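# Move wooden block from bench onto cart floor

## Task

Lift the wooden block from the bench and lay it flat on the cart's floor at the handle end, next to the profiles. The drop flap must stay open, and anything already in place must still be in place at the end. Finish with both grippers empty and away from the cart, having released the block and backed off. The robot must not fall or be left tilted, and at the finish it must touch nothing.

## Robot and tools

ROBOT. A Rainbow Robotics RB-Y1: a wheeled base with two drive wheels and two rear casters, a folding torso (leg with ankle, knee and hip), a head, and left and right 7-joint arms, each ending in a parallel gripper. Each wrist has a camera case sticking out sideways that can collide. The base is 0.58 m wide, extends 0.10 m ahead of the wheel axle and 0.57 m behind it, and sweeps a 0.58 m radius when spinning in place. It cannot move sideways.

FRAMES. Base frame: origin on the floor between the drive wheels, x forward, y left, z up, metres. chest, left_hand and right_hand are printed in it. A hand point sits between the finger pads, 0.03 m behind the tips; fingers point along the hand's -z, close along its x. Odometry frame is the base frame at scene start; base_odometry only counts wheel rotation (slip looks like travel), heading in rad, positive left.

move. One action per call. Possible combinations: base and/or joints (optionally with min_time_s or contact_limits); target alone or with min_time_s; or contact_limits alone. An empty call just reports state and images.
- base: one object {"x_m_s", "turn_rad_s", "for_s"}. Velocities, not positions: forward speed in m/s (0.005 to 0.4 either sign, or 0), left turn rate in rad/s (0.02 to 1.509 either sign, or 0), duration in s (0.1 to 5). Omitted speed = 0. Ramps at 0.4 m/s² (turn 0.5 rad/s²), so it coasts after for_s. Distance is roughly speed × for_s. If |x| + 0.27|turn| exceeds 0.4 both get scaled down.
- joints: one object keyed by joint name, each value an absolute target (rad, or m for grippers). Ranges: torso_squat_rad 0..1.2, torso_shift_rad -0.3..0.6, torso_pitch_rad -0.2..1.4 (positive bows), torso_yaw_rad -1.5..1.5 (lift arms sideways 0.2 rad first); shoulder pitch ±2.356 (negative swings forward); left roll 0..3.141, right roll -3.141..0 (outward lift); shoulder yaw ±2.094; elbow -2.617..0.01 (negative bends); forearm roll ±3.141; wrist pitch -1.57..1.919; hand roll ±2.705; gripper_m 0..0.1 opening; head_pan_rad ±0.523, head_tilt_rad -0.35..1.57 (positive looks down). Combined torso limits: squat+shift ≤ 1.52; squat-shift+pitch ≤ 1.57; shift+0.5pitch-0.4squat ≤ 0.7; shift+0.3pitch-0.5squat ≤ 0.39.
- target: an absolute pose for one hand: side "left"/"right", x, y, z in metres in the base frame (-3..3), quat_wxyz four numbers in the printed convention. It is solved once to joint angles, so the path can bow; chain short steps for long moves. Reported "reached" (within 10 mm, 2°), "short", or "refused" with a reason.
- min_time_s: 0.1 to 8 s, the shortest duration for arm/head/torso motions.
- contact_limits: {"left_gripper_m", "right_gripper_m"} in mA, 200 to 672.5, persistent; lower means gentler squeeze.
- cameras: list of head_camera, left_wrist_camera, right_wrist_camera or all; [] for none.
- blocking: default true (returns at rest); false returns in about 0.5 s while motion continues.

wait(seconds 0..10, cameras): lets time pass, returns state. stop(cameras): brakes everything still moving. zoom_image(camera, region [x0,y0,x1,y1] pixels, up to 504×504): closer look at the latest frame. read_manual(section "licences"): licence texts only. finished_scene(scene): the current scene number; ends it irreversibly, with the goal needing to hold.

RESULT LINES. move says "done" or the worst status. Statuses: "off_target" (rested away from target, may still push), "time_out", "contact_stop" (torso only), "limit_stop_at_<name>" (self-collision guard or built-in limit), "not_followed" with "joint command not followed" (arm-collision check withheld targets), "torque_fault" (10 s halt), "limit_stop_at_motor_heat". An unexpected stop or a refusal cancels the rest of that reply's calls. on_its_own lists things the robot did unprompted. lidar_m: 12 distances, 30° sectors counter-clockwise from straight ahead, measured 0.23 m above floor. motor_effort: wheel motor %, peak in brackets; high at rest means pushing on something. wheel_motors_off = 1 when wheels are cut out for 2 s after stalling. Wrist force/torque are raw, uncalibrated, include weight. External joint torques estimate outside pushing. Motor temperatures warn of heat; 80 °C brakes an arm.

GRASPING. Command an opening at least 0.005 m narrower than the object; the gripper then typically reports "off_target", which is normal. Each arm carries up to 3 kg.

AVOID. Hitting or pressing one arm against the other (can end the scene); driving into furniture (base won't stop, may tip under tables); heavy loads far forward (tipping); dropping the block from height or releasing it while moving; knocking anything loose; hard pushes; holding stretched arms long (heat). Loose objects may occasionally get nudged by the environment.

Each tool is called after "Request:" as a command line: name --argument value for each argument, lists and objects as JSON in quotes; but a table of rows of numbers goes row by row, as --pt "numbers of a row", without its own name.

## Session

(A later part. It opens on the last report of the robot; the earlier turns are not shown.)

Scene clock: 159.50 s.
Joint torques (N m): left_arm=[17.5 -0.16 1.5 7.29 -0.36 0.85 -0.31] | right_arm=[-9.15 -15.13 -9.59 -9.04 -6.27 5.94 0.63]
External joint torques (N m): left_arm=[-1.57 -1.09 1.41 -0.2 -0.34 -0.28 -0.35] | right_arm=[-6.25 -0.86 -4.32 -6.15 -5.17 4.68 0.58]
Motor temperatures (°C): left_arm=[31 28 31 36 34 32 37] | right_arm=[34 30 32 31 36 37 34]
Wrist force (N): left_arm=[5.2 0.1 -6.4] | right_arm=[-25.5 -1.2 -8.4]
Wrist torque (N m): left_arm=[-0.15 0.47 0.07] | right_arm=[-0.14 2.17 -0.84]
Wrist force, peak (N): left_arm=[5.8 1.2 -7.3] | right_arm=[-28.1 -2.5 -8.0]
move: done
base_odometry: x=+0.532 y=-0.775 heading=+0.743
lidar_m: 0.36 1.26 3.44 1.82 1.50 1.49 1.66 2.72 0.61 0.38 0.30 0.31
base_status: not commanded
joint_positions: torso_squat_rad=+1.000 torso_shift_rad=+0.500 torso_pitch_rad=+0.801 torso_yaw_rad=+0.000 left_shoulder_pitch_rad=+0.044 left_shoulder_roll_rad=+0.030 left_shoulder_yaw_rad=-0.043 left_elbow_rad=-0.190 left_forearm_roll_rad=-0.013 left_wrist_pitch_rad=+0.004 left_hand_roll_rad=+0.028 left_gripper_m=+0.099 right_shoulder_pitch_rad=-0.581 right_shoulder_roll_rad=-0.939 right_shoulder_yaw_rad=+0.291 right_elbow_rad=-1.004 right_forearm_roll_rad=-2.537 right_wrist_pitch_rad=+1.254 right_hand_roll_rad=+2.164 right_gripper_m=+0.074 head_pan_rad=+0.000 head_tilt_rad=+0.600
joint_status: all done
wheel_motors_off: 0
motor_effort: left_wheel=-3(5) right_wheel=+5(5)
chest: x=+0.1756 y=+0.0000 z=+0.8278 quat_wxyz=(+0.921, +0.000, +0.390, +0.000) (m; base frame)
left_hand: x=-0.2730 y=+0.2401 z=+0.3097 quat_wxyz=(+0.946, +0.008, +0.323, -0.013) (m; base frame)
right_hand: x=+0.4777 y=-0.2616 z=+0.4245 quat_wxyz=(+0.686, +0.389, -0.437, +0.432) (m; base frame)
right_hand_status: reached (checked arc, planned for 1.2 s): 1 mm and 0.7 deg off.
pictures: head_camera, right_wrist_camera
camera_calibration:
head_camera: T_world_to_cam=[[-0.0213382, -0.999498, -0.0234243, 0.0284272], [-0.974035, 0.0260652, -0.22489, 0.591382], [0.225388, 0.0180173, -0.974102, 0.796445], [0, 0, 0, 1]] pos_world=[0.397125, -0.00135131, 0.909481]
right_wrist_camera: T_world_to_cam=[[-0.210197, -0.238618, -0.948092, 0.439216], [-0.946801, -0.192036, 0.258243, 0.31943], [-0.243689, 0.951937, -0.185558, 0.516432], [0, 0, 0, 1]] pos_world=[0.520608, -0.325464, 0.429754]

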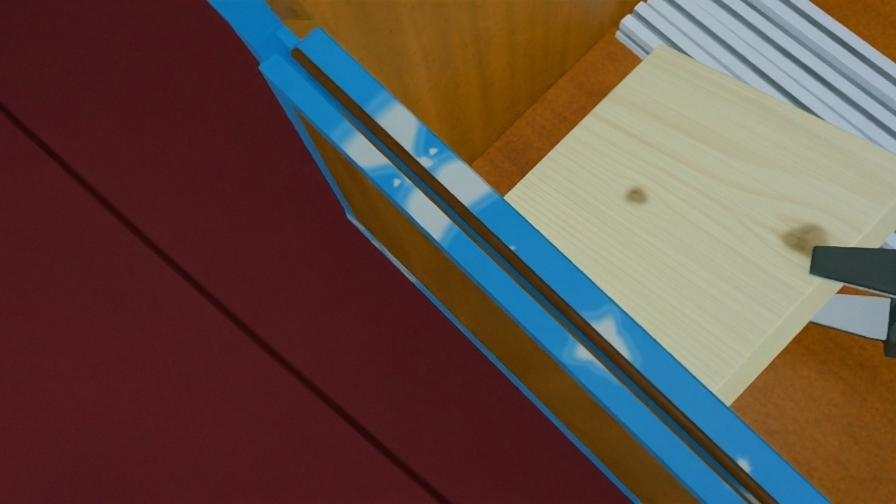

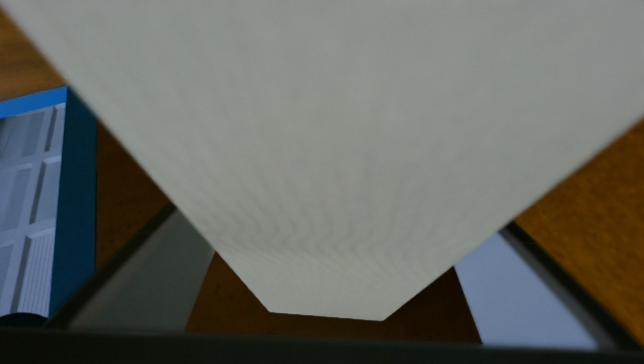

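Request:
move --target '{"side":"right","x":0.490,"y":-0.274,"z":0.42,"quat_wxyz":[0.682,0.3927,-0.4397,0.4331]}' --min_time_s 0.8 --cameras '["head_camera"]'

Scene clock: 168.13 s.
Joint torques (N m): left_arm=[17.61 -0.28 1.38 7.15 -0.44 0.76 -0.32] | right_arm=[-11.21 -14.98 -8.67 -8.13 -6.38 6.2 0.94]
External joint torques (N m): left_arm=[-1.47 -1.21 1.29 -0.34 -0.43 -0.37 -0.36] | right_arm=[-7.33 0.01 -3.83 -5.77 -5.16 5.05 0.89]
Motor temperatures (°C): left_arm=[31 28 31 36 34 32 37] | right_arm=[34 30 32 31 36 37 34]
Wrist force (N): left_arm=[5.6 0.1 -6.0] | right_arm=[-25.9 -2.2 -7.8]
Wrist torque (N m): left_arm=[-0.16 0.50 0.06] | right_arm=[-0.34 2.13 -0.85]
Wrist force, peak (N): left_arm=[6.1 0.8 -6.9] | right_arm=[-28.1 -1.6 -7.5]
move: done
base_odometry: x=+0.532 y=-0.775 heading=+0.743
lidar_m: 0.35 1.25 3.45 1.82 1.50 1.48 1.67 2.74 0.61 0.37 0.32 0.32
base_status: not commanded
joint_positions: torso_squat_rad=+1.000 torso_shift_rad=+0.500 torso_pitch_rad=+0.801 torso_yaw_rad=+0.000 left_shoulder_pitch_rad=+0.044 left_shoulder_roll_rad=+0.030 left_shoulder_yaw_rad=-0.043 left_elbow_rad=-0.190 left_forearm_roll_rad=-0.013 left_wrist_pitch_rad=+0.004 left_hand_roll_rad=+0.028 left_gripper_m=+0.099 right_shoulder_pitch_rad=-0.685 right_shoulder_roll_rad=-0.917 right_shoulder_yaw_rad=+0.311 right_elbow_rad=-0.819 right_forearm_roll_rad=-2.525 right_wrist_pitch_rad=+1.357 right_hand_roll_rad=+2.194 right_gripper_m=+0.074 head_pan_rad=+0.000 head_tilt_rad=+0.600
joint_status: all done
wheel_motors_off: 0
motor_effort: left_wheel=-4(4) right_wheel=+5(5)
chest: x=+0.1756 y=+0.0000 z=+0.8278 quat_wxyz=(+0.921, +0.000, +0.390, +0.000) (m; base frame)
left_hand: x=-0.2730 y=+0.2401 z=+0.3097 quat_wxyz=(+0.946, +0.008, +0.323, -0.013) (m; base frame)
right_hand: x=+0.4887 y=-0.2746 z=+0.4190 quat_wxyz=(+0.684, +0.391, -0.438, +0.433) (m; base frame)
right_hand_status: reached (checked arc, planned for 0.8 s): 2 mm and 0.4 deg off.
pictures: head_camera
camera_calibration:
head_camera: T_world_to_cam=[[-0.0213382, -0.999498, -0.0234243, 0.0284249], [-0.974035, 0.0260652, -0.22489, 0.59136], [0.225388, 0.0180173, -0.974102, 0.796348], [0, 0, 0, 1]] pos_world=[0.397125, -0.00135131, 0.909381]

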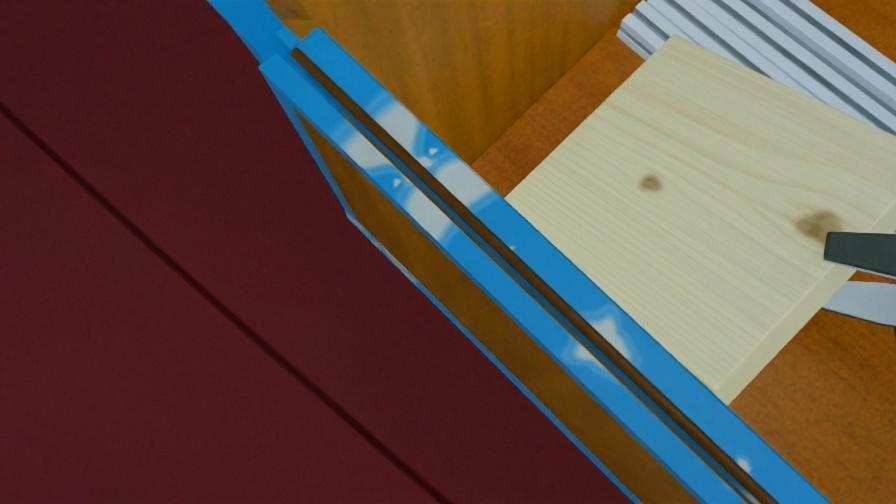

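Request:
move --target '{"side":"right","x":0.479,"y":-0.286,"z":0.372,"quat_wxyz":[0.6281,0.4075,-0.5066,0.4277]}' --min_time_s 1.2 --cameras '["head_camera"]'

Scene clock: 172.27 s.
Joint torques (N m): left_arm=[17.64 -0.16 1.32 7.23 -0.46 0.83 -0.26] | right_arm=[-7.83 -14.23 -3.48 -3.37 -3.1 5.69 0.72]
External joint torques (N m): left_arm=[-1.42 -1.09 1.23 -0.26 -0.44 -0.31 -0.3] | right_arm=[-3.36 -0.27 -1.26 -2.63 -2.15 4.18 0.67]
Motor temperatures (°C): left_arm=[31 28 31 36 34 32 37] | right_arm=[34 30 32 31 36 37 34]
Wrist force (N): left_arm=[5.3 0.9 -5.8] | right_arm=[-20.9 -0.1 -6.7]
Wrist torque (N m): left_arm=[-0.27 0.46 0.06] | right_arm=[-0.37 1.03 -0.88]
Wrist force, peak (N): left_arm=[5.2 0.7 -7.3] | right_arm=[-27.8 -1.7 -5.7]
move: short
base_odometry: x=+0.532 y=-0.775 heading=+0.743
lidar_m: 0.37 1.25 3.44 1.81 1.50 1.49 1.68 2.72 0.61 0.37 0.32 0.31
base_status: not commanded
joint_positions: torso_squat_rad=+1.000 torso_shift_rad=+0.500 torso_pitch_rad=+0.800 torso_yaw_rad=+0.000 left_shoulder_pitch_rad=+0.044 left_shoulder_roll_rad=+0.030 left_shoulder_yaw_rad=-0.043 left_elbow_rad=-0.190 left_forearm_roll_rad=-0.013 left_wrist_pitch_rad=+0.004 left_hand_roll_rad=+0.028 left_gripper_m=+0.099 right_shoulder_pitch_rad=-0.881 right_shoulder_roll_rad=-0.750 right_shoulder_yaw_rad=+0.324 right_elbow_rad=-0.266 right_forearm_roll_rad=-2.509 right_wrist_pitch_rad=+1.516 right_hand_roll_rad=+2.512 right_gripper_m=+0.074 head_pan_rad=+0.000 head_tilt_rad=+0.600
joint_status: all done
wheel_motors_off: 0
motor_effort: left_wheel=-5(6) right_wheel=+6(9)
chest: x=+0.1755 y=+0.0000 z=+0.8279 quat_wxyz=(+0.921, +0.000, +0.390, +0.000) (m; base frame)
left_hand: x=-0.2730 y=+0.2400 z=+0.3097 quat_wxyz=(+0.946, +0.008, +0.323, -0.013) (m; base frame)
right_hand: x=+0.4782 y=-0.2861 z=+0.3722 quat_wxyz=(+0.691, +0.335, -0.471, +0.434) (m; base frame)
right_hand_status: short (checked arc, as near as the solve gets, planned for 1.2 s): 1 mm and 11.8 deg off. The place is met; only the turn is off.
pictures: head_camera
camera_calibration:
head_camera: T_world_to_cam=[[-0.0213314, -0.999498, -0.0234323, 0.028432], [-0.973965, 0.026066, -0.225197, 0.591557], [0.225694, 0.0180185, -0.974032, 0.796378], [0, 0, 0, 1]] pos_world=[0.397024, -0.00135131, 0.90958]

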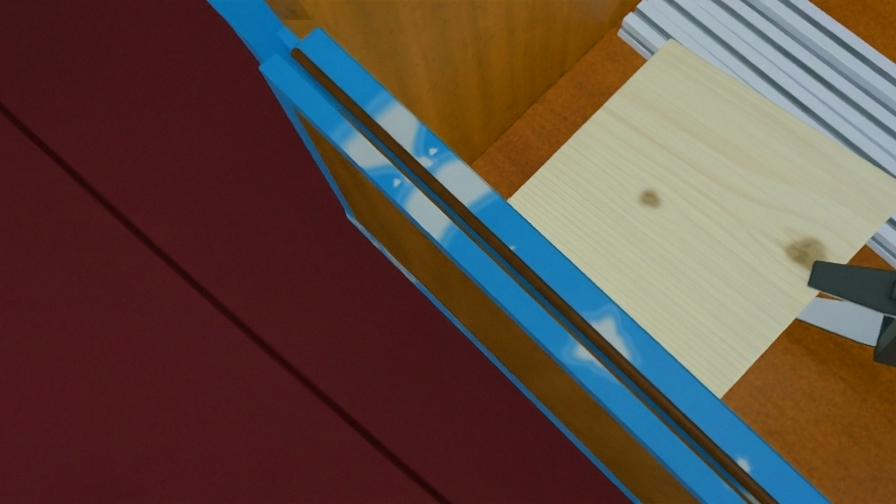

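Request:
move --joints '{"torso_pitch_rad":0.84,"right_wrist_pitch_rad":1.56}' --min_time_s 1 --cameras '[]'

Request:
move --target '{"side":"right","x":0.480,"y":-0.285,"z":0.358,"quat_wxyz":[0.6281,0.4075,-0.5066,0.4277]}' --min_time_s 1.0 --cameras '["head_camera"]'

Scene clock: 180.93 s.
Joint torques (N m): left_arm=[18.26 -0.07 1.47 7.58 -0.34 0.89 -0.35] | right_arm=[-4.89 -13.85 -2.6 -0.95 0.02 1.09 0.03]
External joint torques (N m): left_arm=[-1.59 -0.98 1.38 -0.21 -0.32 -0.31 -0.38] | right_arm=[-1.37 -0.15 -0.53 -0.45 0.89 -0.47 -0.02]
Motor temperatures (°C): left_arm=[31 28 31 36 34 32 37] | right_arm=[34 30 31 30 36 37 34]
Wrist force (N): left_arm=[5.2 -0.5 -6.4] | right_arm=[-7.9 -0.1 4.5]
Wrist torque (N m): left_arm=[-0.11 0.46 0.02] | right_arm=[-0.54 -2.15 0.30]
Wrist force, peak (N): left_arm=[5.8 0.1 -7.1] | right_arm=[-21.7 -0.2 -7.1]
move: done
base_odometry: x=+0.532 y=-0.775 heading=+0.743
lidar_m: 0.35 1.27 3.44 1.81 1.51 1.49 1.67 2.73 0.62 0.38 0.32 0.32
base_status: not commanded
joint_positions: torso_squat_rad=+1.000 torso_shift_rad=+0.500 torso_pitch_rad=+0.840 torso_yaw_rad=+0.000 left_shoulder_pitch_rad=+0.044 left_shoulder_roll_rad=+0.030 left_shoulder_yaw_rad=-0.043 left_elbow_rad=-0.190 left_forearm_roll_rad=-0.013 left_wrist_pitch_rad=+0.004 left_hand_roll_rad=+0.028 left_gripper_m=+0.099 right_shoulder_pitch_rad=-0.881 right_shoulder_roll_rad=-0.750 right_shoulder_yaw_rad=+0.324 right_elbow_rad=-0.267 right_forearm_roll_rad=-2.509 right_wrist_pitch_rad=+1.560 right_hand_roll_rad=+2.513 right_gripper_m=+0.074 head_pan_rad=+0.000 head_tilt_rad=+0.600
joint_status: all done
wheel_motors_off: 0
motor_effort: left_wheel=-5(6) right_wheel=+5(6)
chest: x=+0.1838 y=+0.0000 z=+0.8189 quat_wxyz=(+0.913, +0.000, +0.408, +0.000) (m; base frame)
left_hand: x=-0.2848 y=+0.2400 z=+0.3189 quat_wxyz=(+0.940, +0.008, +0.341, -0.013) (m; base frame)
right_hand: x=+0.4650 y=-0.2814 z=+0.3603 quat_wxyz=(+0.687, +0.360, -0.465, +0.427) (m; base frame)
pictures: none
No camera images: "cameras" was empty.

Scene clock: 182.27 s.
Joint torques (N m): left_arm=[18.06 -0.11 1.79 7.39 -0.32 0.81 -0.29] | right_arm=[-5.09 -16.22 -2.47 -0.08 0.68 -2.09 1.19]
External joint torques (N m): left_arm=[-1.78 -1.01 1.7 -0.4 -0.3 -0.39 -0.33] | right_arm=[-1.11 -2.39 -0.33 0.58 1.59 -3.61 1.14]
Motor temperatures (°C): left_arm=[31 28 31 36 34 32 37] | right_arm=[34 30 31 30 36 37 34]
Wrist force (N): left_arm=[6.0 0.5 -6.5] | right_arm=[-4.1 1.7 5.7]
Wrist torque (N m): left_arm=[-0.18 0.51 0.02] | right_arm=[0.14 -3.73 -1.05]
Wrist force, peak (N): left_arm=[6.4 0.8 -6.8] | right_arm=[-2.3 2.6 9.5]
move: short
base_odometry: x=+0.532 y=-0.775 heading=+0.743
lidar_m: 0.37 1.28 3.45 1.82 1.50 1.48 1.66 2.72 0.63 0.38 0.31 0.31
base_status: not commanded
joint_positions: torso_squat_rad=+1.000 torso_shift_rad=+0.500 torso_pitch_rad=+0.840 torso_yaw_rad=+0.000 left_shoulder_pitch_rad=+0.044 left_shoulder_roll_rad=+0.030 left_shoulder_yaw_rad=-0.043 left_elbow_rad=-0.190 left_forearm_roll_rad=-0.013 left_wrist_pitch_rad=+0.004 left_hand_roll_rad=+0.028 left_gripper_m=+0.099 right_shoulder_pitch_rad=-0.899 right_shoulder_roll_rad=-0.753 right_shoulder_yaw_rad=+0.316 right_elbow_rad=-0.267 right_forearm_roll_rad=-2.512 right_wrist_pitch_rad=+1.524 right_hand_roll_rad=+2.530 right_gripper_m=+0.074 head_pan_rad=+0.000 head_tilt_rad=+0.600
joint_status: all done
wheel_motors_off: 0
motor_effort: left_wheel=-5(6) right_wheel=+6(7)
chest: x=+0.1837 y=+0.0000 z=+0.8190 quat_wxyz=(+0.913, +0.000, +0.408, +0.000) (m; base frame)
left_hand: x=-0.2848 y=+0.2400 z=+0.3189 quat_wxyz=(+0.940, +0.008, +0.341, -0.013) (m; base frame)
right_hand: x=+0.4795 y=-0.2844 z=+0.3587 quat_wxyz=(+0.689, +0.338, -0.472, +0.435) (m; base frame)
right_hand_status: short (checked arc, as near as the solve gets, planned for 1.0 s): 1 mm and 11.3 deg off. The place is met; only the turn is off.
pictures: head_camera
camera_calibration:
head_camera: T_world_to_cam=[[-0.022353, -0.999497, -0.0224893, 0.0278329], [-0.982089, 0.0261621, -0.186592, 0.567425], [0.187087, 0.0179156, -0.98218, 0.799561], [0, 0, 0, 1]] pos_world=[0.408297, -0.00135076, 0.891816]

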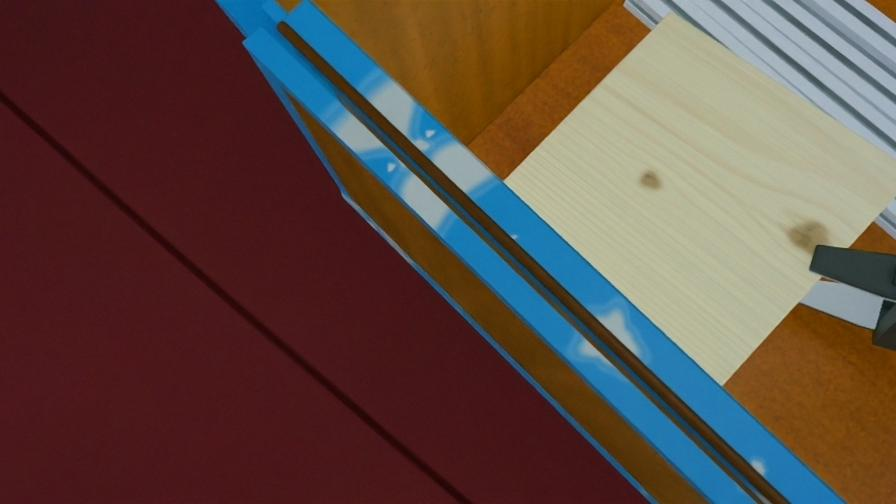

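Request:
move --joints '{"right_gripper_m":0.084}' --cameras '[]'

Request:
move --joints '{"right_gripper_m":0.099}'

Scene clock: 188.63 s.
Joint torques (N m): left_arm=[18.28 -0.2 1.14 7.53 -0.45 0.9 -0.42] | right_arm=[-5.16 -15.91 -2.95 -0.92 -1.89 3.35 0.48]
External joint torques (N m): left_arm=[-1.57 -1.11 1.04 -0.26 -0.44 -0.3 -0.46] | right_arm=[-1.19 -2.08 -0.81 -0.26 -0.98 1.83 0.43]
Motor temperatures (°C): left_arm=[31 28 31 36 34 32 37] | right_arm=[34 30 31 30 36 37 34]
Wrist force (N): left_arm=[6.0 0.7 -6.5] | right_arm=[-14.9 1.3 -6.3]
Wrist torque (N m): left_arm=[-0.25 0.53 0.10] | right_arm=[-0.23 -0.19 -0.17]
Wrist force, peak (N): left_arm=[5.8 -0.2 -7.3] | right_arm=[-15.5 1.7 -7.1]
move: done
base_odometry: x=+0.532 y=-0.775 heading=+0.743
lidar_m: 0.36 1.25 3.44 1.81 1.50 1.49 1.68 2.72 0.62 0.37 0.32 0.32
base_status: not commanded
joint_positions: torso_squat_rad=+1.000 torso_shift_rad=+0.500 torso_pitch_rad=+0.840 torso_yaw_rad=+0.000 left_shoulder_pitch_rad=+0.044 left_shoulder_roll_rad=+0.030 left_shoulder_yaw_rad=-0.043 left_elbow_rad=-0.190 left_forearm_roll_rad=-0.013 left_wrist_pitch_rad=+0.004 left_hand_roll_rad=+0.028 left_gripper_m=+0.099 right_shoulder_pitch_rad=-0.899 right_shoulder_roll_rad=-0.753 right_shoulder_yaw_rad=+0.316 right_elbow_rad=-0.267 right_forearm_roll_rad=-2.511 right_wrist_pitch_rad=+1.523 right_hand_roll_rad=+2.530 right_gripper_m=+0.084 head_pan_rad=+0.000 head_tilt_rad=+0.600
joint_status: all done
wheel_motors_off: 0
motor_effort: left_wheel=-4(6) right_wheel=+4(6)
chest: x=+0.1838 y=+0.0000 z=+0.8189 quat_wxyz=(+0.913, +0.000, +0.408, +0.000) (m; base frame)
left_hand: x=-0.2849 y=+0.2400 z=+0.3189 quat_wxyz=(+0.940, +0.008, +0.341, -0.013) (m; base frame)
right_hand: x=+0.4795 y=-0.2845 z=+0.3582 quat_wxyz=(+0.689, +0.337, -0.471, +0.435) (m; base frame)
pictures: none
No camera images: "cameras" was empty.

Scene clock: 189.33 s.
Joint torques (N m): left_arm=[18.09 0.32 1.68 7.48 -0.35 0.83 -0.24] | right_arm=[-4.99 -15.4 -2.77 -0.72 -1.37 1.82 0.26]
External joint torques (N m): left_arm=[-1.76 -0.59 1.58 -0.31 -0.33 -0.37 -0.27] | right_arm=[-1.01 -1.56 -0.63 -0.06 -0.46 0.29 0.21]
Motor temperatures (°C): left_arm=[31 28 31 36 34 32 37] | right_arm=[34 30 31 30 36 37 34]
Wrist force (N): left_arm=[5.2 -0.1 -6.0] | right_arm=[-5.8 1.8 -0.2]
Wrist torque (N m): left_arm=[-0.12 0.42 0.06] | right_arm=[-0.29 -0.22 -0.12]
Wrist force, peak (N): left_arm=[5.5 1.3 -7.2] | right_arm=[-15.0 1.5 -7.4]
move: done
base_odometry: x=+0.532 y=-0.775 heading=+0.743
lidar_m: 0.36 1.26 3.43 1.82 1.50 1.49 1.67 2.73 0.62 0.37 0.31 0.31
base_status: not commanded
joint_positions: torso_squat_rad=+1.000 torso_shift_rad=+0.500 torso_pitch_rad=+0.840 torso_yaw_rad=+0.000 left_shoulder_pitch_rad=+0.044 left_shoulder_roll_rad=+0.030 left_shoulder_yaw_rad=-0.043 left_elbow_rad=-0.190 left_forearm_roll_rad=-0.013 left_wrist_pitch_rad=+0.004 left_hand_roll_rad=+0.028 left_gripper_m=+0.099 right_shoulder_pitch_rad=-0.899 right_shoulder_roll_rad=-0.754 right_shoulder_yaw_rad=+0.316 right_elbow_rad=-0.267 right_forearm_roll_rad=-2.511 right_wrist_pitch_rad=+1.523 right_hand_roll_rad=+2.530 right_gripper_m=+0.099 head_pan_rad=+0.000 head_tilt_rad=+0.600
joint_status: all done
wheel_motors_off: 0
motor_effort: left_wheel=-3(5) right_wheel=+6(6)
chest: x=+0.1838 y=+0.0000 z=+0.8189 quat_wxyz=(+0.913, +0.000, +0.408, +0.000) (m; base frame)
left_hand: x=-0.2849 y=+0.2400 z=+0.3189 quat_wxyz=(+0.940, +0.008, +0.341, -0.013) (m; base frame)
right_hand: x=+0.4795 y=-0.2845 z=+0.3584 quat_wxyz=(+0.689, +0.337, -0.471, +0.435) (m; base frame)
pictures: head_camera, left_wrist_camera, right_wrist_camera
camera_calibration:
head_camera: T_world_to_cam=[[-0.0222596, -0.9995, -0.0224691, 0.0277764], [-0.982128, 0.0260631, -0.186403, 0.567352], [0.186895, 0.0179183, -0.982216, 0.799555], [0, 0, 0, 1]] pos_world=[0.408398, -0.00135107, 0.891717]
left_wrist_camera: T_world_to_cam=[[0.761665, 0.00814671, -0.64792, 0.42113], [0.289202, -0.899077, 0.328667, 0.222424], [-0.579853, -0.437714, -0.687151, 0.231535], [0, 0, 0, 1]] pos_world=[-0.250829, 0.297892, 0.358855]
right_wrist_camera: T_world_to_cam=[[-0.141086, -0.269398, -0.952638, 0.331122], [-0.97748, -0.114627, 0.177181, 0.399757], [-0.15693, 0.956183, -0.247159, 0.508072], [0, 0, 0, 1]] pos_world=[0.517203, -0.350783, 0.370184]

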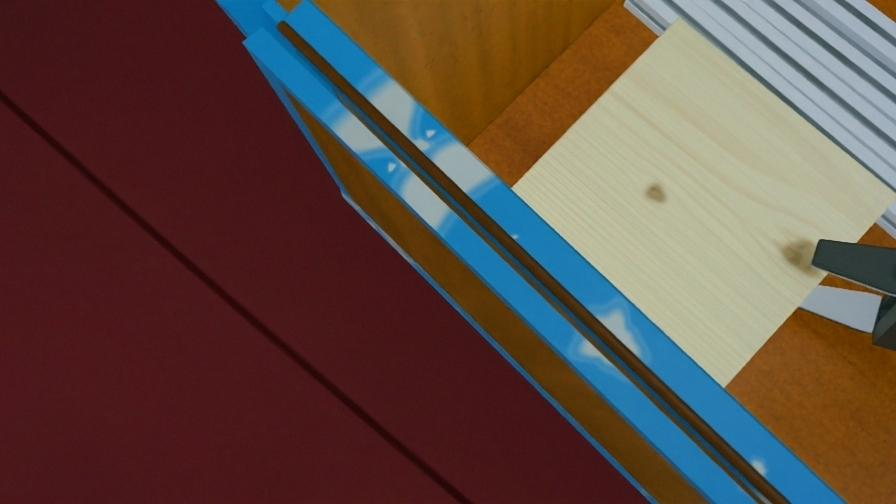

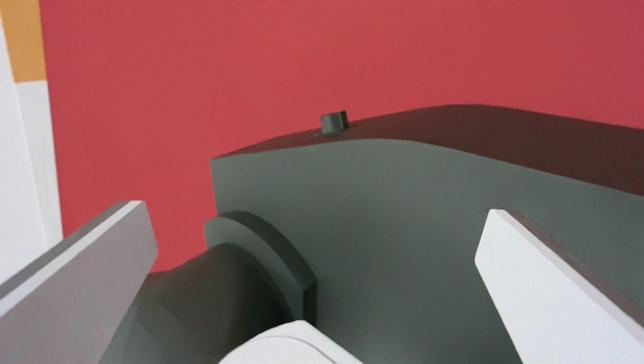

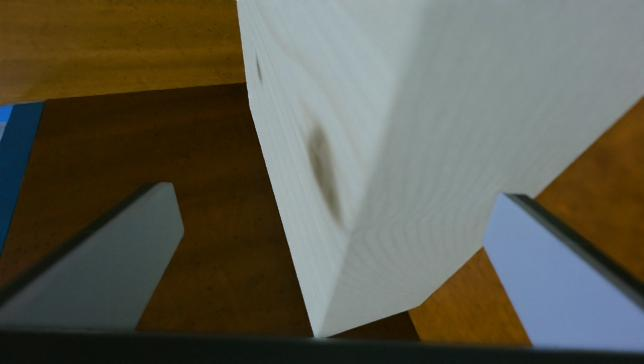

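Request:
move --target '{"side":"right","x":0.462,"y":-0.307,"z":0.354,"quat_wxyz":[0.689,0.337,-0.471,0.435]}' --min_time_s 1.0 --cameras '["head_camera","right_wrist_camera"]'

Scene clock: 194.37 s.
Joint torques (N m): left_arm=[18.25 -0.13 1.32 7.55 -0.4 0.88 -0.26] | right_arm=[-1.36 -16.54 -4.13 -0.08 -1.35 1.81 0.3]
External joint torques (N m): left_arm=[-1.6 -1.04 1.23 -0.24 -0.38 -0.31 -0.29] | right_arm=[1.45 -2.15 -2.01 0.18 -0.49 0.3 0.25]
Motor temperatures (°C): left_arm=[31 28 31 36 34 32 37] | right_arm=[34 30 31 30 36 37 34]
Wrist force (N): left_arm=[5.0 0.4 -6.2] | right_arm=[-5.8 2.2 -0.9]
Wrist torque (N m): left_arm=[-0.14 0.43 0.07] | right_arm=[-0.30 -0.24 -0.10]
Wrist force, peak (N): left_arm=[6.1 -0.1 -7.0] | right_arm=[-6.3 2.0 -0.2]
move: short
base_odometry: x=+0.532 y=-0.775 heading=+0.743
lidar_m: 0.36 1.27 3.45 1.82 1.50 1.49 1.67 2.72 0.63 0.37 0.32 0.32
base_status: not commanded
joint_positions: torso_squat_rad=+1.000 torso_shift_rad=+0.500 torso_pitch_rad=+0.840 torso_yaw_rad=+0.000 left_shoulder_pitch_rad=+0.044 left_shoulder_roll_rad=+0.030 left_shoulder_yaw_rad=-0.043 left_elbow_rad=-0.190 left_forearm_roll_rad=-0.013 left_wrist_pitch_rad=+0.004 left_hand_roll_rad=+0.028 left_gripper_m=+0.099 right_shoulder_pitch_rad=-0.849 right_shoulder_roll_rad=-0.777 right_shoulder_yaw_rad=+0.306 right_elbow_rad=-0.267 right_forearm_roll_rad=-2.519 right_wrist_pitch_rad=+1.525 right_hand_roll_rad=+2.554 right_gripper_m=+0.099 head_pan_rad=+0.000 head_tilt_rad=+0.600
joint_status: all done
wheel_motors_off: 0
motor_effort: left_wheel=-4(4) right_wheel=+4(6)
chest: x=+0.1838 y=+0.0000 z=+0.8189 quat_wxyz=(+0.913, +0.000, +0.408, +0.000) (m; base frame)
left_hand: x=-0.2849 y=+0.2400 z=+0.3189 quat_wxyz=(+0.940, +0.008, +0.341, -0.013) (m; base frame)
right_hand: x=+0.4618 y=-0.3064 z=+0.3544 quat_wxyz=(+0.701, +0.322, -0.463, +0.436) (m; base frame)
right_hand_status: short (checked arc, as near as the solve gets, planned for 1.0 s): 1 mm and 2.4 deg off. The place is met; only the turn is off.
pictures: head_camera, right_wrist_camera
camera_calibration:
head_camera: T_world_to_cam=[[-0.0222596, -0.9995, -0.0224691, 0.0277764], [-0.982128, 0.0260631, -0.186403, 0.567352], [0.186895, 0.0179183, -0.982216, 0.799555], [0, 0, 0, 1]] pos_world=[0.408398, -0.00135107, 0.891717]
right_wrist_camera: T_world_to_cam=[[-0.154494, -0.302698, -0.940481, 0.310628], [-0.977515, -0.0914428, 0.190009, 0.383207], [-0.143516, 0.94869, -0.281765, 0.528998], [0, 0, 0, 1]] pos_world=[0.4985, -0.372787, 0.36838]

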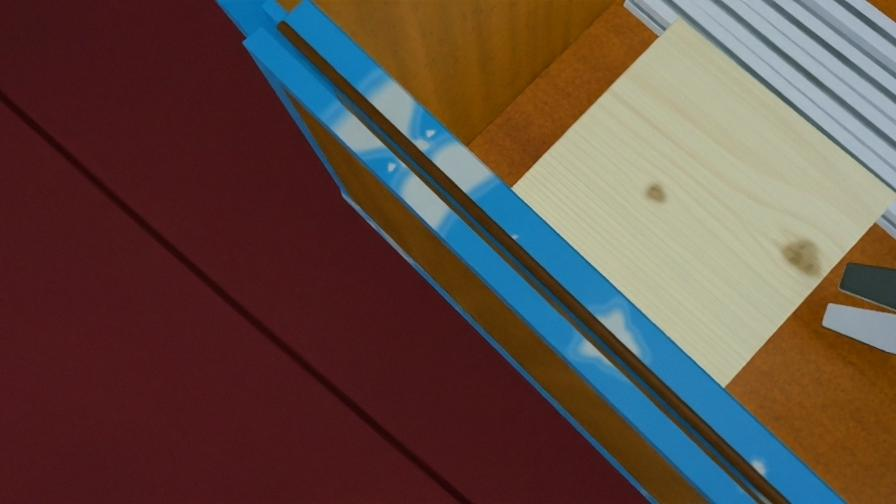

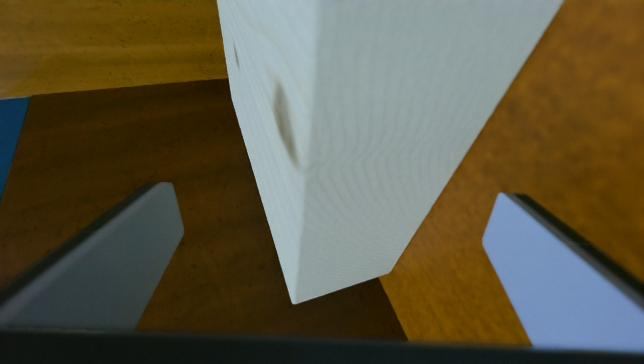

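Request:
move --target '{"side":"right","x":0.44,"y":-0.335,"z":0.37,"quat_wxyz":[0.701,0.322,-0.463,0.436]}' --min_time_s 0.8 --cameras '["head_camera"]'

Request:
move --target '{"side":"right","x":0.38,"y":-0.335,"z":0.45,"quat_wxyz":[0.8038,0.279,-0.3364,0.4034]}' --min_time_s 1.2 --cameras '["head_camera","right_wrist_camera"]'

Scene clock: 196.60 s.
Joint torques (N m): left_arm=[18.32 0.05 1.4 7.45 -0.37 0.83 -0.27] | right_arm=[0.11 -17.02 -3.8 -0.2 -1.28 1.68 0.32]
External joint torques (N m): left_arm=[-1.53 -0.86 1.31 -0.34 -0.36 -0.37 -0.3] | right_arm=[1.48 -1.6 -1.59 -0.41 -0.44 0.15 0.28]
Motor temperatures (°C): left_arm=[31 28 31 36 34 32 37] | right_arm=[34 30 31 30 36 37 34]
Wrist force (N): left_arm=[5.3 0.4 -6.4] | right_arm=[-5.9 2.0 -0.3]
Wrist torque (N m): left_arm=[-0.14 0.46 0.04] | right_arm=[-0.32 -0.25 -0.11]
Wrist force, peak (N): left_arm=[6.4 0.2 -6.4] | right_arm=[-6.2 2.1 -0.7]
move: done
base_odometry: x=+0.532 y=-0.775 heading=+0.743
lidar_m: 0.35 1.26 3.44 1.82 1.49 1.49 1.67 2.72 0.61 0.36 0.32 0.31
base_status: not commanded
joint_positions: torso_squat_rad=+1.000 torso_shift_rad=+0.500 torso_pitch_rad=+0.840 torso_yaw_rad=+0.000 left_shoulder_pitch_rad=+0.044 left_shoulder_roll_rad=+0.030 left_shoulder_yaw_rad=-0.043 left_elbow_rad=-0.190 left_forearm_roll_rad=-0.013 left_wrist_pitch_rad=+0.004 left_hand_roll_rad=+0.028 left_gripper_m=+0.099 right_shoulder_pitch_rad=-0.783 right_shoulder_roll_rad=-0.829 right_shoulder_yaw_rad=+0.288 right_elbow_rad=-0.279 right_forearm_roll_rad=-2.540 right_wrist_pitch_rad=+1.595 right_hand_roll_rad=+2.566 right_gripper_m=+0.099 head_pan_rad=+0.000 head_tilt_rad=+0.600
joint_status: all done
wheel_motors_off: 0
motor_effort: left_wheel=-4(5) right_wheel=+3(5)
chest: x=+0.1838 y=+0.0000 z=+0.8189 quat_wxyz=(+0.913, +0.000, +0.408, +0.000) (m; base frame)
left_hand: x=-0.2849 y=+0.2400 z=+0.3189 quat_wxyz=(+0.940, +0.008, +0.341, -0.013) (m; base frame)
right_hand: x=+0.4400 y=-0.3349 z=+0.3697 quat_wxyz=(+0.700, +0.324, -0.464, +0.436) (m; base frame)
right_hand_status: reached (checked arc, planned for 0.8 s): 0 mm and 0.3 deg off.
pictures: head_camera
camera_calibration:
head_camera: T_world_to_cam=[[-0.0222596, -0.9995, -0.0224691, 0.0277764], [-0.982128, 0.0260631, -0.186403, 0.567352], [0.186895, 0.0179183, -0.982216, 0.799555], [0, 0, 0, 1]] pos_world=[0.408398, -0.00135107, 0.891717]

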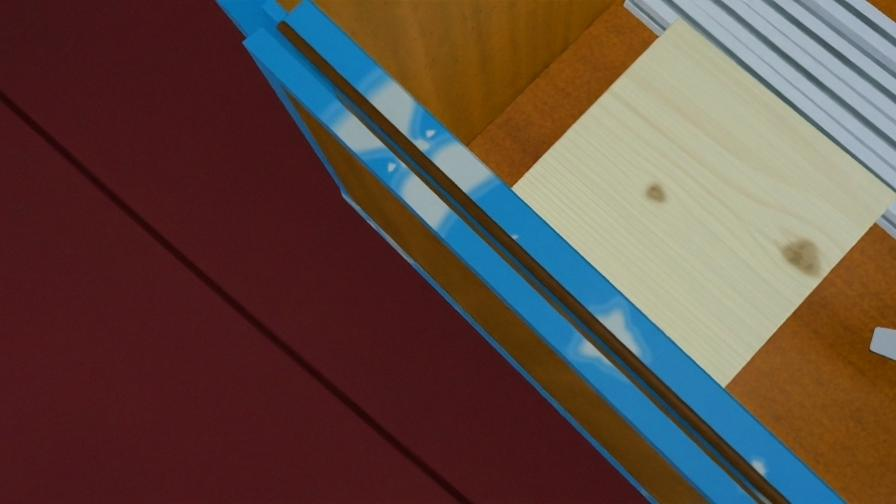

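Scene clock: 198.67 s.
Joint torques (N m): left_arm=[18.17 -0.37 1.65 7.57 -0.44 0.96 -0.33] | right_arm=[4.95 -9.53 -6.23 -2.24 -0.9 1.28 0.18]
External joint torques (N m): left_arm=[-1.68 -1.27 1.56 -0.22 -0.43 -0.24 -0.36] | right_arm=[0.57 -0.58 -0.77 -0.26 -0.17 0.27 0.14]
Motor temperatures (°C): left_arm=[31 28 31 36 34 32 37] | right_arm=[34 31 31 30 36 37 34]
Wrist force (N): left_arm=[5.7 0.6 -6.4] | right_arm=[-4.7 1.2 -2.7]
Wrist torque (N m): left_arm=[-0.21 0.52 0.04] | right_arm=[-0.22 -0.21 -0.12]
Wrist force, peak (N): left_arm=[6.1 0.2 -6.8] | right_arm=[-5.9 2.0 -1.1]
move: done
base_odometry: x=+0.532 y=-0.775 heading=+0.743
lidar_m: 0.37 1.26 3.45 1.82 1.50 1.49 1.68 2.72 0.62 0.38 0.31 0.32
base_status: not commanded
joint_positions: torso_squat_rad=+1.000 torso_shift_rad=+0.500 torso_pitch_rad=+0.840 torso_yaw_rad=+0.000 left_shoulder_pitch_rad=+0.044 left_shoulder_roll_rad=+0.030 left_shoulder_yaw_rad=-0.043 left_elbow_rad=-0.190 left_forearm_roll_rad=-0.013 left_wrist_pitch_rad=+0.004 left_hand_roll_rad=+0.028 left_gripper_m=+0.099 right_shoulder_pitch_rad=+0.182 right_shoulder_roll_rad=-1.222 right_shoulder_yaw_rad=-0.010 right_elbow_rad=-1.671 right_forearm_roll_rad=-2.664 right_wrist_pitch_rad=+0.790 right_hand_roll_rad=+2.115 right_gripper_m=+0.099 head_pan_rad=+0.000 head_tilt_rad=+0.600
joint_status: all done
wheel_motors_off: 0
motor_effort: left_wheel=-4(4) right_wheel=+3(6)
chest: x=+0.1838 y=+0.0000 z=+0.8189 quat_wxyz=(+0.913, +0.000, +0.408, +0.000) (m; base frame)
left_hand: x=-0.2849 y=+0.2400 z=+0.3189 quat_wxyz=(+0.940, +0.008, +0.341, -0.013) (m; base frame)
right_hand: x=+0.3800 y=-0.3349 z=+0.4504 quat_wxyz=(+0.802, +0.282, -0.338, +0.403) (m; base frame)
right_hand_status: reached (checked arc, planned for 1.7 s): 0 mm and 0.4 deg off.
pictures: head_camera, right_wrist_camera
camera_calibration:
head_camera: T_world_to_cam=[[-0.0222768, -0.999502, -0.0223707, 0.0277981], [-0.982127, 0.0260616, -0.186405, 0.56737], [0.186895, 0.0178183, -0.982218, 0.799653], [0, 0, 0, 1]] pos_world=[0.408398, -0.00125082, 0.891817]
right_wrist_camera: T_world_to_cam=[[-0.412636, -0.452238, -0.790704, 0.360221], [-0.89849, 0.0592983, 0.43497, 0.192508], [-0.149823, 0.889924, -0.4308, 0.621187], [0, 0, 0, 1]] pos_world=[0.414675, -0.401319, 0.4687]

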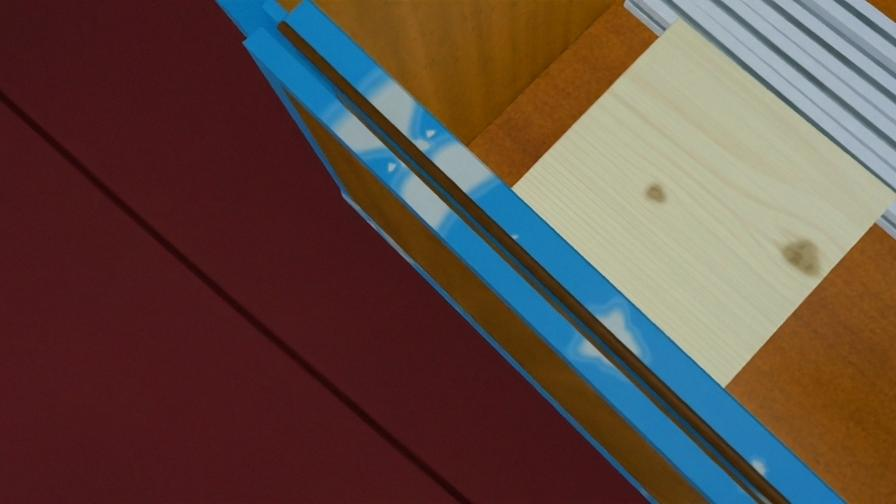

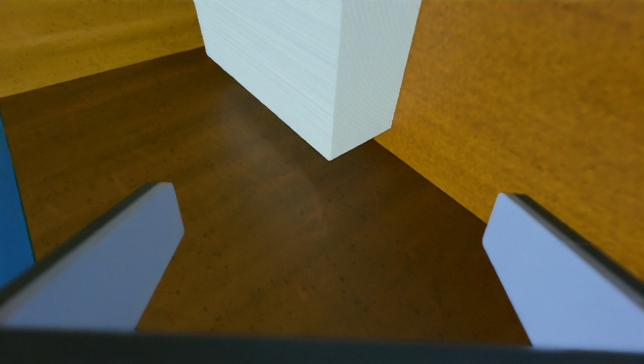

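Request:
move --joints '{"torso_squat_rad":0.5,"torso_shift_rad":0.3,"torso_pitch_rad":0.6}' --cameras '[]'

Request:
move --target '{"side":"right","x":0.40,"y":-0.35,"z":0.9,"quat_wxyz":[0.9239,0,0,0.3827]}' --min_time_s 1 --cameras '["head_camera","right_wrist_camera"]'

Scene clock: 202.37 s.
Joint torques (N m): left_arm=[13.31 -0.17 1.21 5.46 -0.34 0.54 -0.22] | right_arm=[1.47 -12.39 -8.07 -2.41 -1.22 0.91 0.22]
External joint torques (N m): left_arm=[-1.38 -1.15 1.11 -0.32 -0.33 -0.24 -0.25] | right_arm=[0.83 -0.46 -0.6 0.15 -0.26 0.15 0.17]
Motor temperatures (°C): left_arm=[31 28 31 36 34 32 37] | right_arm=[34 30 31 30 36 37 34]
Wrist force (N): left_arm=[4.6 0.9 -7.0] | right_arm=[-4.8 2.7 -2.1]
Wrist torque (N m): left_arm=[-0.25 0.48 0.06] | right_arm=[-0.33 -0.16 -0.12]
Wrist force, peak (N): left_arm=[5.3 -0.3 -7.9] | right_arm=[-5.5 2.9 -1.9]
move: done
base_odometry: x=+0.532 y=-0.775 heading=+0.743
lidar_m: 0.35 1.25 3.44 1.81 1.50 1.49 1.68 2.72 0.62 0.38 0.31 0.30
base_status: not commanded
joint_positions: torso_squat_rad=+0.500 torso_shift_rad=+0.300 torso_pitch_rad=+0.600 torso_yaw_rad=+0.000 left_shoulder_pitch_rad=+0.044 left_shoulder_roll_rad=+0.030 left_shoulder_yaw_rad=-0.043 left_elbow_rad=-0.190 left_forearm_roll_rad=-0.013 left_wrist_pitch_rad=+0.004 left_hand_roll_rad=+0.028 left_gripper_m=+0.099 right_shoulder_pitch_rad=+0.182 right_shoulder_roll_rad=-1.222 right_shoulder_yaw_rad=-0.010 right_elbow_rad=-1.671 right_forearm_roll_rad=-2.664 right_wrist_pitch_rad=+0.791 right_hand_roll_rad=+2.115 right_gripper_m=+0.099 head_pan_rad=+0.000 head_tilt_rad=+0.600
joint_status: all done
wheel_motors_off: 0
motor_effort: left_wheel=-3(5) right_wheel=+5(6)
chest: x=+0.1282 y=+0.0001 z=+1.1228 quat_wxyz=(+0.955, +0.000, +0.296, +0.000) (m; base frame)
left_hand: x=-0.2080 y=+0.2400 z=+0.5256 quat_wxyz=(+0.974, +0.010, +0.226, -0.012) (m; base frame)
right_hand: x=+0.4065 y=-0.3349 z=+0.8115 quat_wxyz=(+0.756, +0.231, -0.432, +0.434) (m; base frame)
pictures: none
No camera images: "cameras" was empty.

Scene clock: 204.43 s.
Joint torques (N m): left_arm=[13.62 -0.14 1.49 5.55 -0.4 0.54 -0.35] | right_arm=[-5.19 6.1 -8.22 0.47 -0.2 0.14 0.25]
External joint torques (N m): left_arm=[-1.08 -1.12 1.4 -0.23 -0.39 -0.25 -0.38] | right_arm=[0.75 1.6 -0.6 0.19 -0.41 0.2 0.25]
Motor temperatures (°C): left_arm=[31 28 31 36 34 32 37] | right_arm=[34 30 31 30 35 37 34]
Wrist force (N): left_arm=[4.4 0.4 -6.9] | right_arm=[-0.1 2.9 -4.1]
Wrist torque (N m): left_arm=[-0.13 0.43 0.06] | right_arm=[-0.35 0.09 -0.07]
Wrist force, peak (N): left_arm=[4.8 0.4 -7.3] | right_arm=[-5.4 3.3 -2.9]
move: done
base_odometry: x=+0.532 y=-0.775 heading=+0.743
lidar_m: 0.36 1.27 3.44 1.82 1.50 1.49 1.67 2.71 0.62 0.38 0.30 0.30
base_status: not commanded
joint_positions: torso_squat_rad=+0.500 torso_shift_rad=+0.300 torso_pitch_rad=+0.600 torso_yaw_rad=+0.000 left_shoulder_pitch_rad=+0.044 left_shoulder_roll_rad=+0.030 left_shoulder_yaw_rad=-0.043 left_elbow_rad=-0.190 left_forearm_roll_rad=-0.013 left_wrist_pitch_rad=+0.004 left_hand_roll_rad=+0.028 left_gripper_m=+0.099 right_shoulder_pitch_rad=+1.128 right_shoulder_roll_rad=-1.796 right_shoulder_yaw_rad=-1.288 right_elbow_rad=-2.330 right_forearm_roll_rad=-1.506 right_wrist_pitch_rad=+1.049 right_hand_roll_rad=+0.002 right_gripper_m=+0.099 head_pan_rad=+0.000 head_tilt_rad=+0.600
joint_status: all done
wheel_motors_off: 0
motor_effort: left_wheel=-2(4) right_wheel=+2(6)
chest: x=+0.1283 y=+0.0001 z=+1.1227 quat_wxyz=(+0.955, +0.000, +0.296, +0.000) (m; base frame)
left_hand: x=-0.2080 y=+0.2400 z=+0.5256 quat_wxyz=(+0.974, +0.010, +0.226, -0.012) (m; base frame)
right_hand: x=+0.4001 y=-0.3500 z=+0.9000 quat_wxyz=(+0.924, +0.000, +0.000, +0.383) (m; base frame)
right_hand_status: reached (checked arc, planned for 1.7 s): 0 mm and 0.0 deg off.
pictures: head_camera, right_wrist_camera
camera_calibration:
head_camera: T_world_to_cam=[[-0.0162279, -0.999504, -0.0269863, 0.0377414], [-0.909625, 0.0259632, -0.414619, 0.816436], [0.415114, 0.017819, -0.909595, 0.997613], [0, 0, 0, 1]] pos_world=[0.32914, -0.00125111, 1.24695]
right_wrist_camera: T_world_to_cam=[[-0.685883, -0.727226, -0.0265795, 0.0425843], [-0.636357, 0.581662, 0.506675, 0.0292427], [-0.353007, 0.364434, -0.861728, 1.11649], [0, 0, 0, 1]] pos_world=[0.441945, -0.392928, 0.948426]

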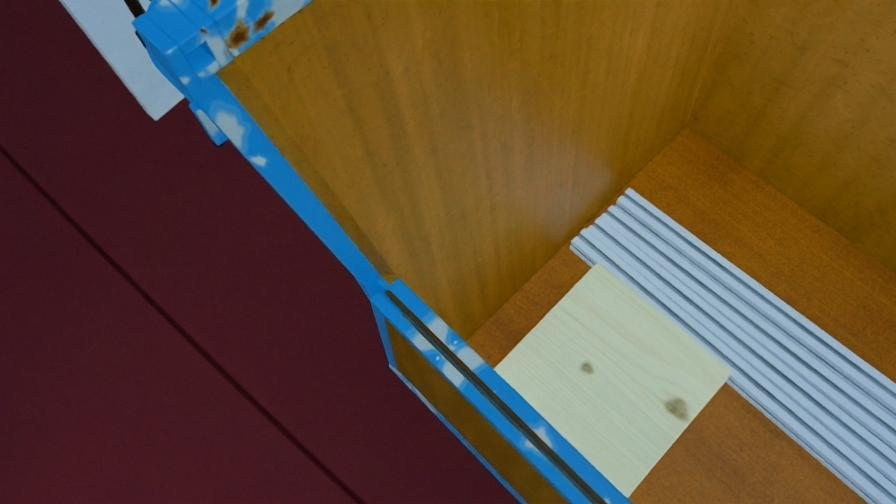

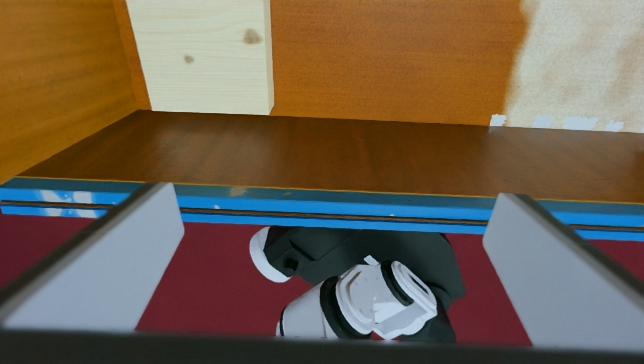

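Request:
move --base '{"x_m_s":-0.2,"for_s":2.5}' --joints '{"torso_pitch_rad":0.2,"torso_shift_rad":0.1}' --cameras '["head_camera"]'

Scene clock: 208.97 s.
Joint torques (N m): left_arm=[3.36 -0.24 1.65 1.61 -0.31 -0.16 -0.35] | right_arm=[-7.2 0.87 -9.06 2.69 0.35 -0.53 0.24]
External joint torques (N m): left_arm=[-1.03 -1.22 1.56 -0.15 -0.31 -0.17 -0.35] | right_arm=[0.11 1.52 -0.06 0.35 -0.33 0.06 0.22]
Motor temperatures (°C): left_arm=[31 28 31 35 34 32 37] | right_arm=[34 30 31 30 35 37 34]
Wrist force (N): left_arm=[2.0 0.2 -7.4] | right_arm=[-1.5 4.2 -4.3]
Wrist torque (N m): left_arm=[-0.19 0.27 0.12] | right_arm=[-0.39 0.02 -0.11]
Wrist force, peak (N): left_arm=[3.3 -0.4 -8.0] | right_arm=[-1.5 4.7 -4.4]
move: done
base_odometry: x=+0.163 y=-1.114 heading=+0.742
lidar_m: 0.76 1.71 2.58 1.36 1.12 1.11 1.26 2.03 3.35 0.76 0.64 0.65
base_status: done (sent for 2.5 of 2.5 s)
joint_positions: torso_squat_rad=+0.500 torso_shift_rad=+0.100 torso_pitch_rad=+0.200 torso_yaw_rad=+0.000 left_shoulder_pitch_rad=+0.044 left_shoulder_roll_rad=+0.030 left_shoulder_yaw_rad=-0.043 left_elbow_rad=-0.190 left_forearm_roll_rad=-0.013 left_wrist_pitch_rad=+0.004 left_hand_roll_rad=+0.028 left_gripper_m=+0.099 right_shoulder_pitch_rad=+1.128 right_shoulder_roll_rad=-1.796 right_shoulder_yaw_rad=-1.288 right_elbow_rad=-2.330 right_forearm_roll_rad=-1.506 right_wrist_pitch_rad=+1.049 right_hand_roll_rad=+0.002 right_gripper_m=+0.099 head_pan_rad=+0.000 head_tilt_rad=+0.600
joint_status: all done
wheel_motors_off: 0
motor_effort: left_wheel=-6(37) right_wheel=+7(27)
chest: x=-0.1052 y=+0.0001 z=+1.1950 quat_wxyz=(+0.995, +0.000, +0.100, +0.000) (m; base frame)
left_hand: x=-0.1823 y=+0.2400 z=+0.5140 quat_wxyz=(+0.999, +0.012, +0.028, -0.010) (m; base frame)
right_hand: x=+0.2319 y=-0.3500 z=+1.0957 quat_wxyz=(+0.905, -0.076, -0.184, +0.375) (m; base frame)
pictures: head_camera
camera_calibration:
head_camera: T_world_to_cam=[[-0.00443362, -0.999504, -0.0311737, 0.0421456], [-0.676342, 0.0259594, -0.73613, 1.04275], [0.736575, 0.0178204, -0.676121, 0.915064], [0, 0, 0, 1]] pos_world=[0.0314265, -0.00125113, 1.38761]

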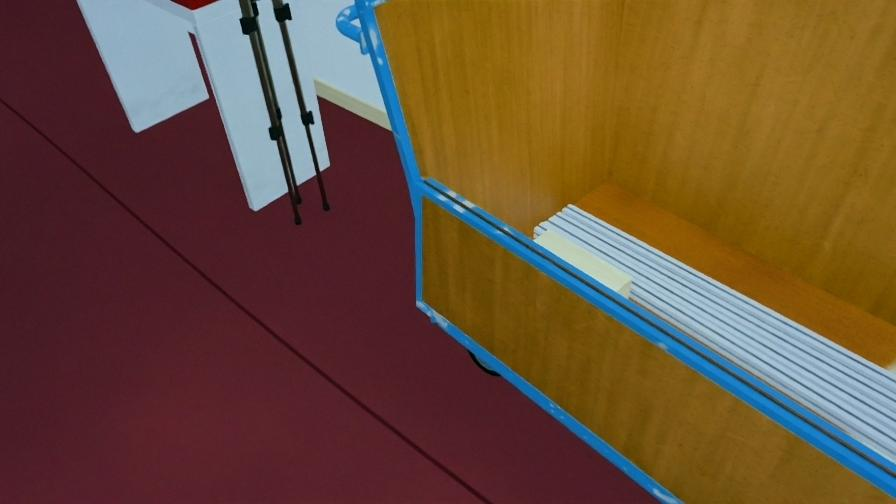

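Request:
finished_scene --scene 2

The scene is finished: the task was done.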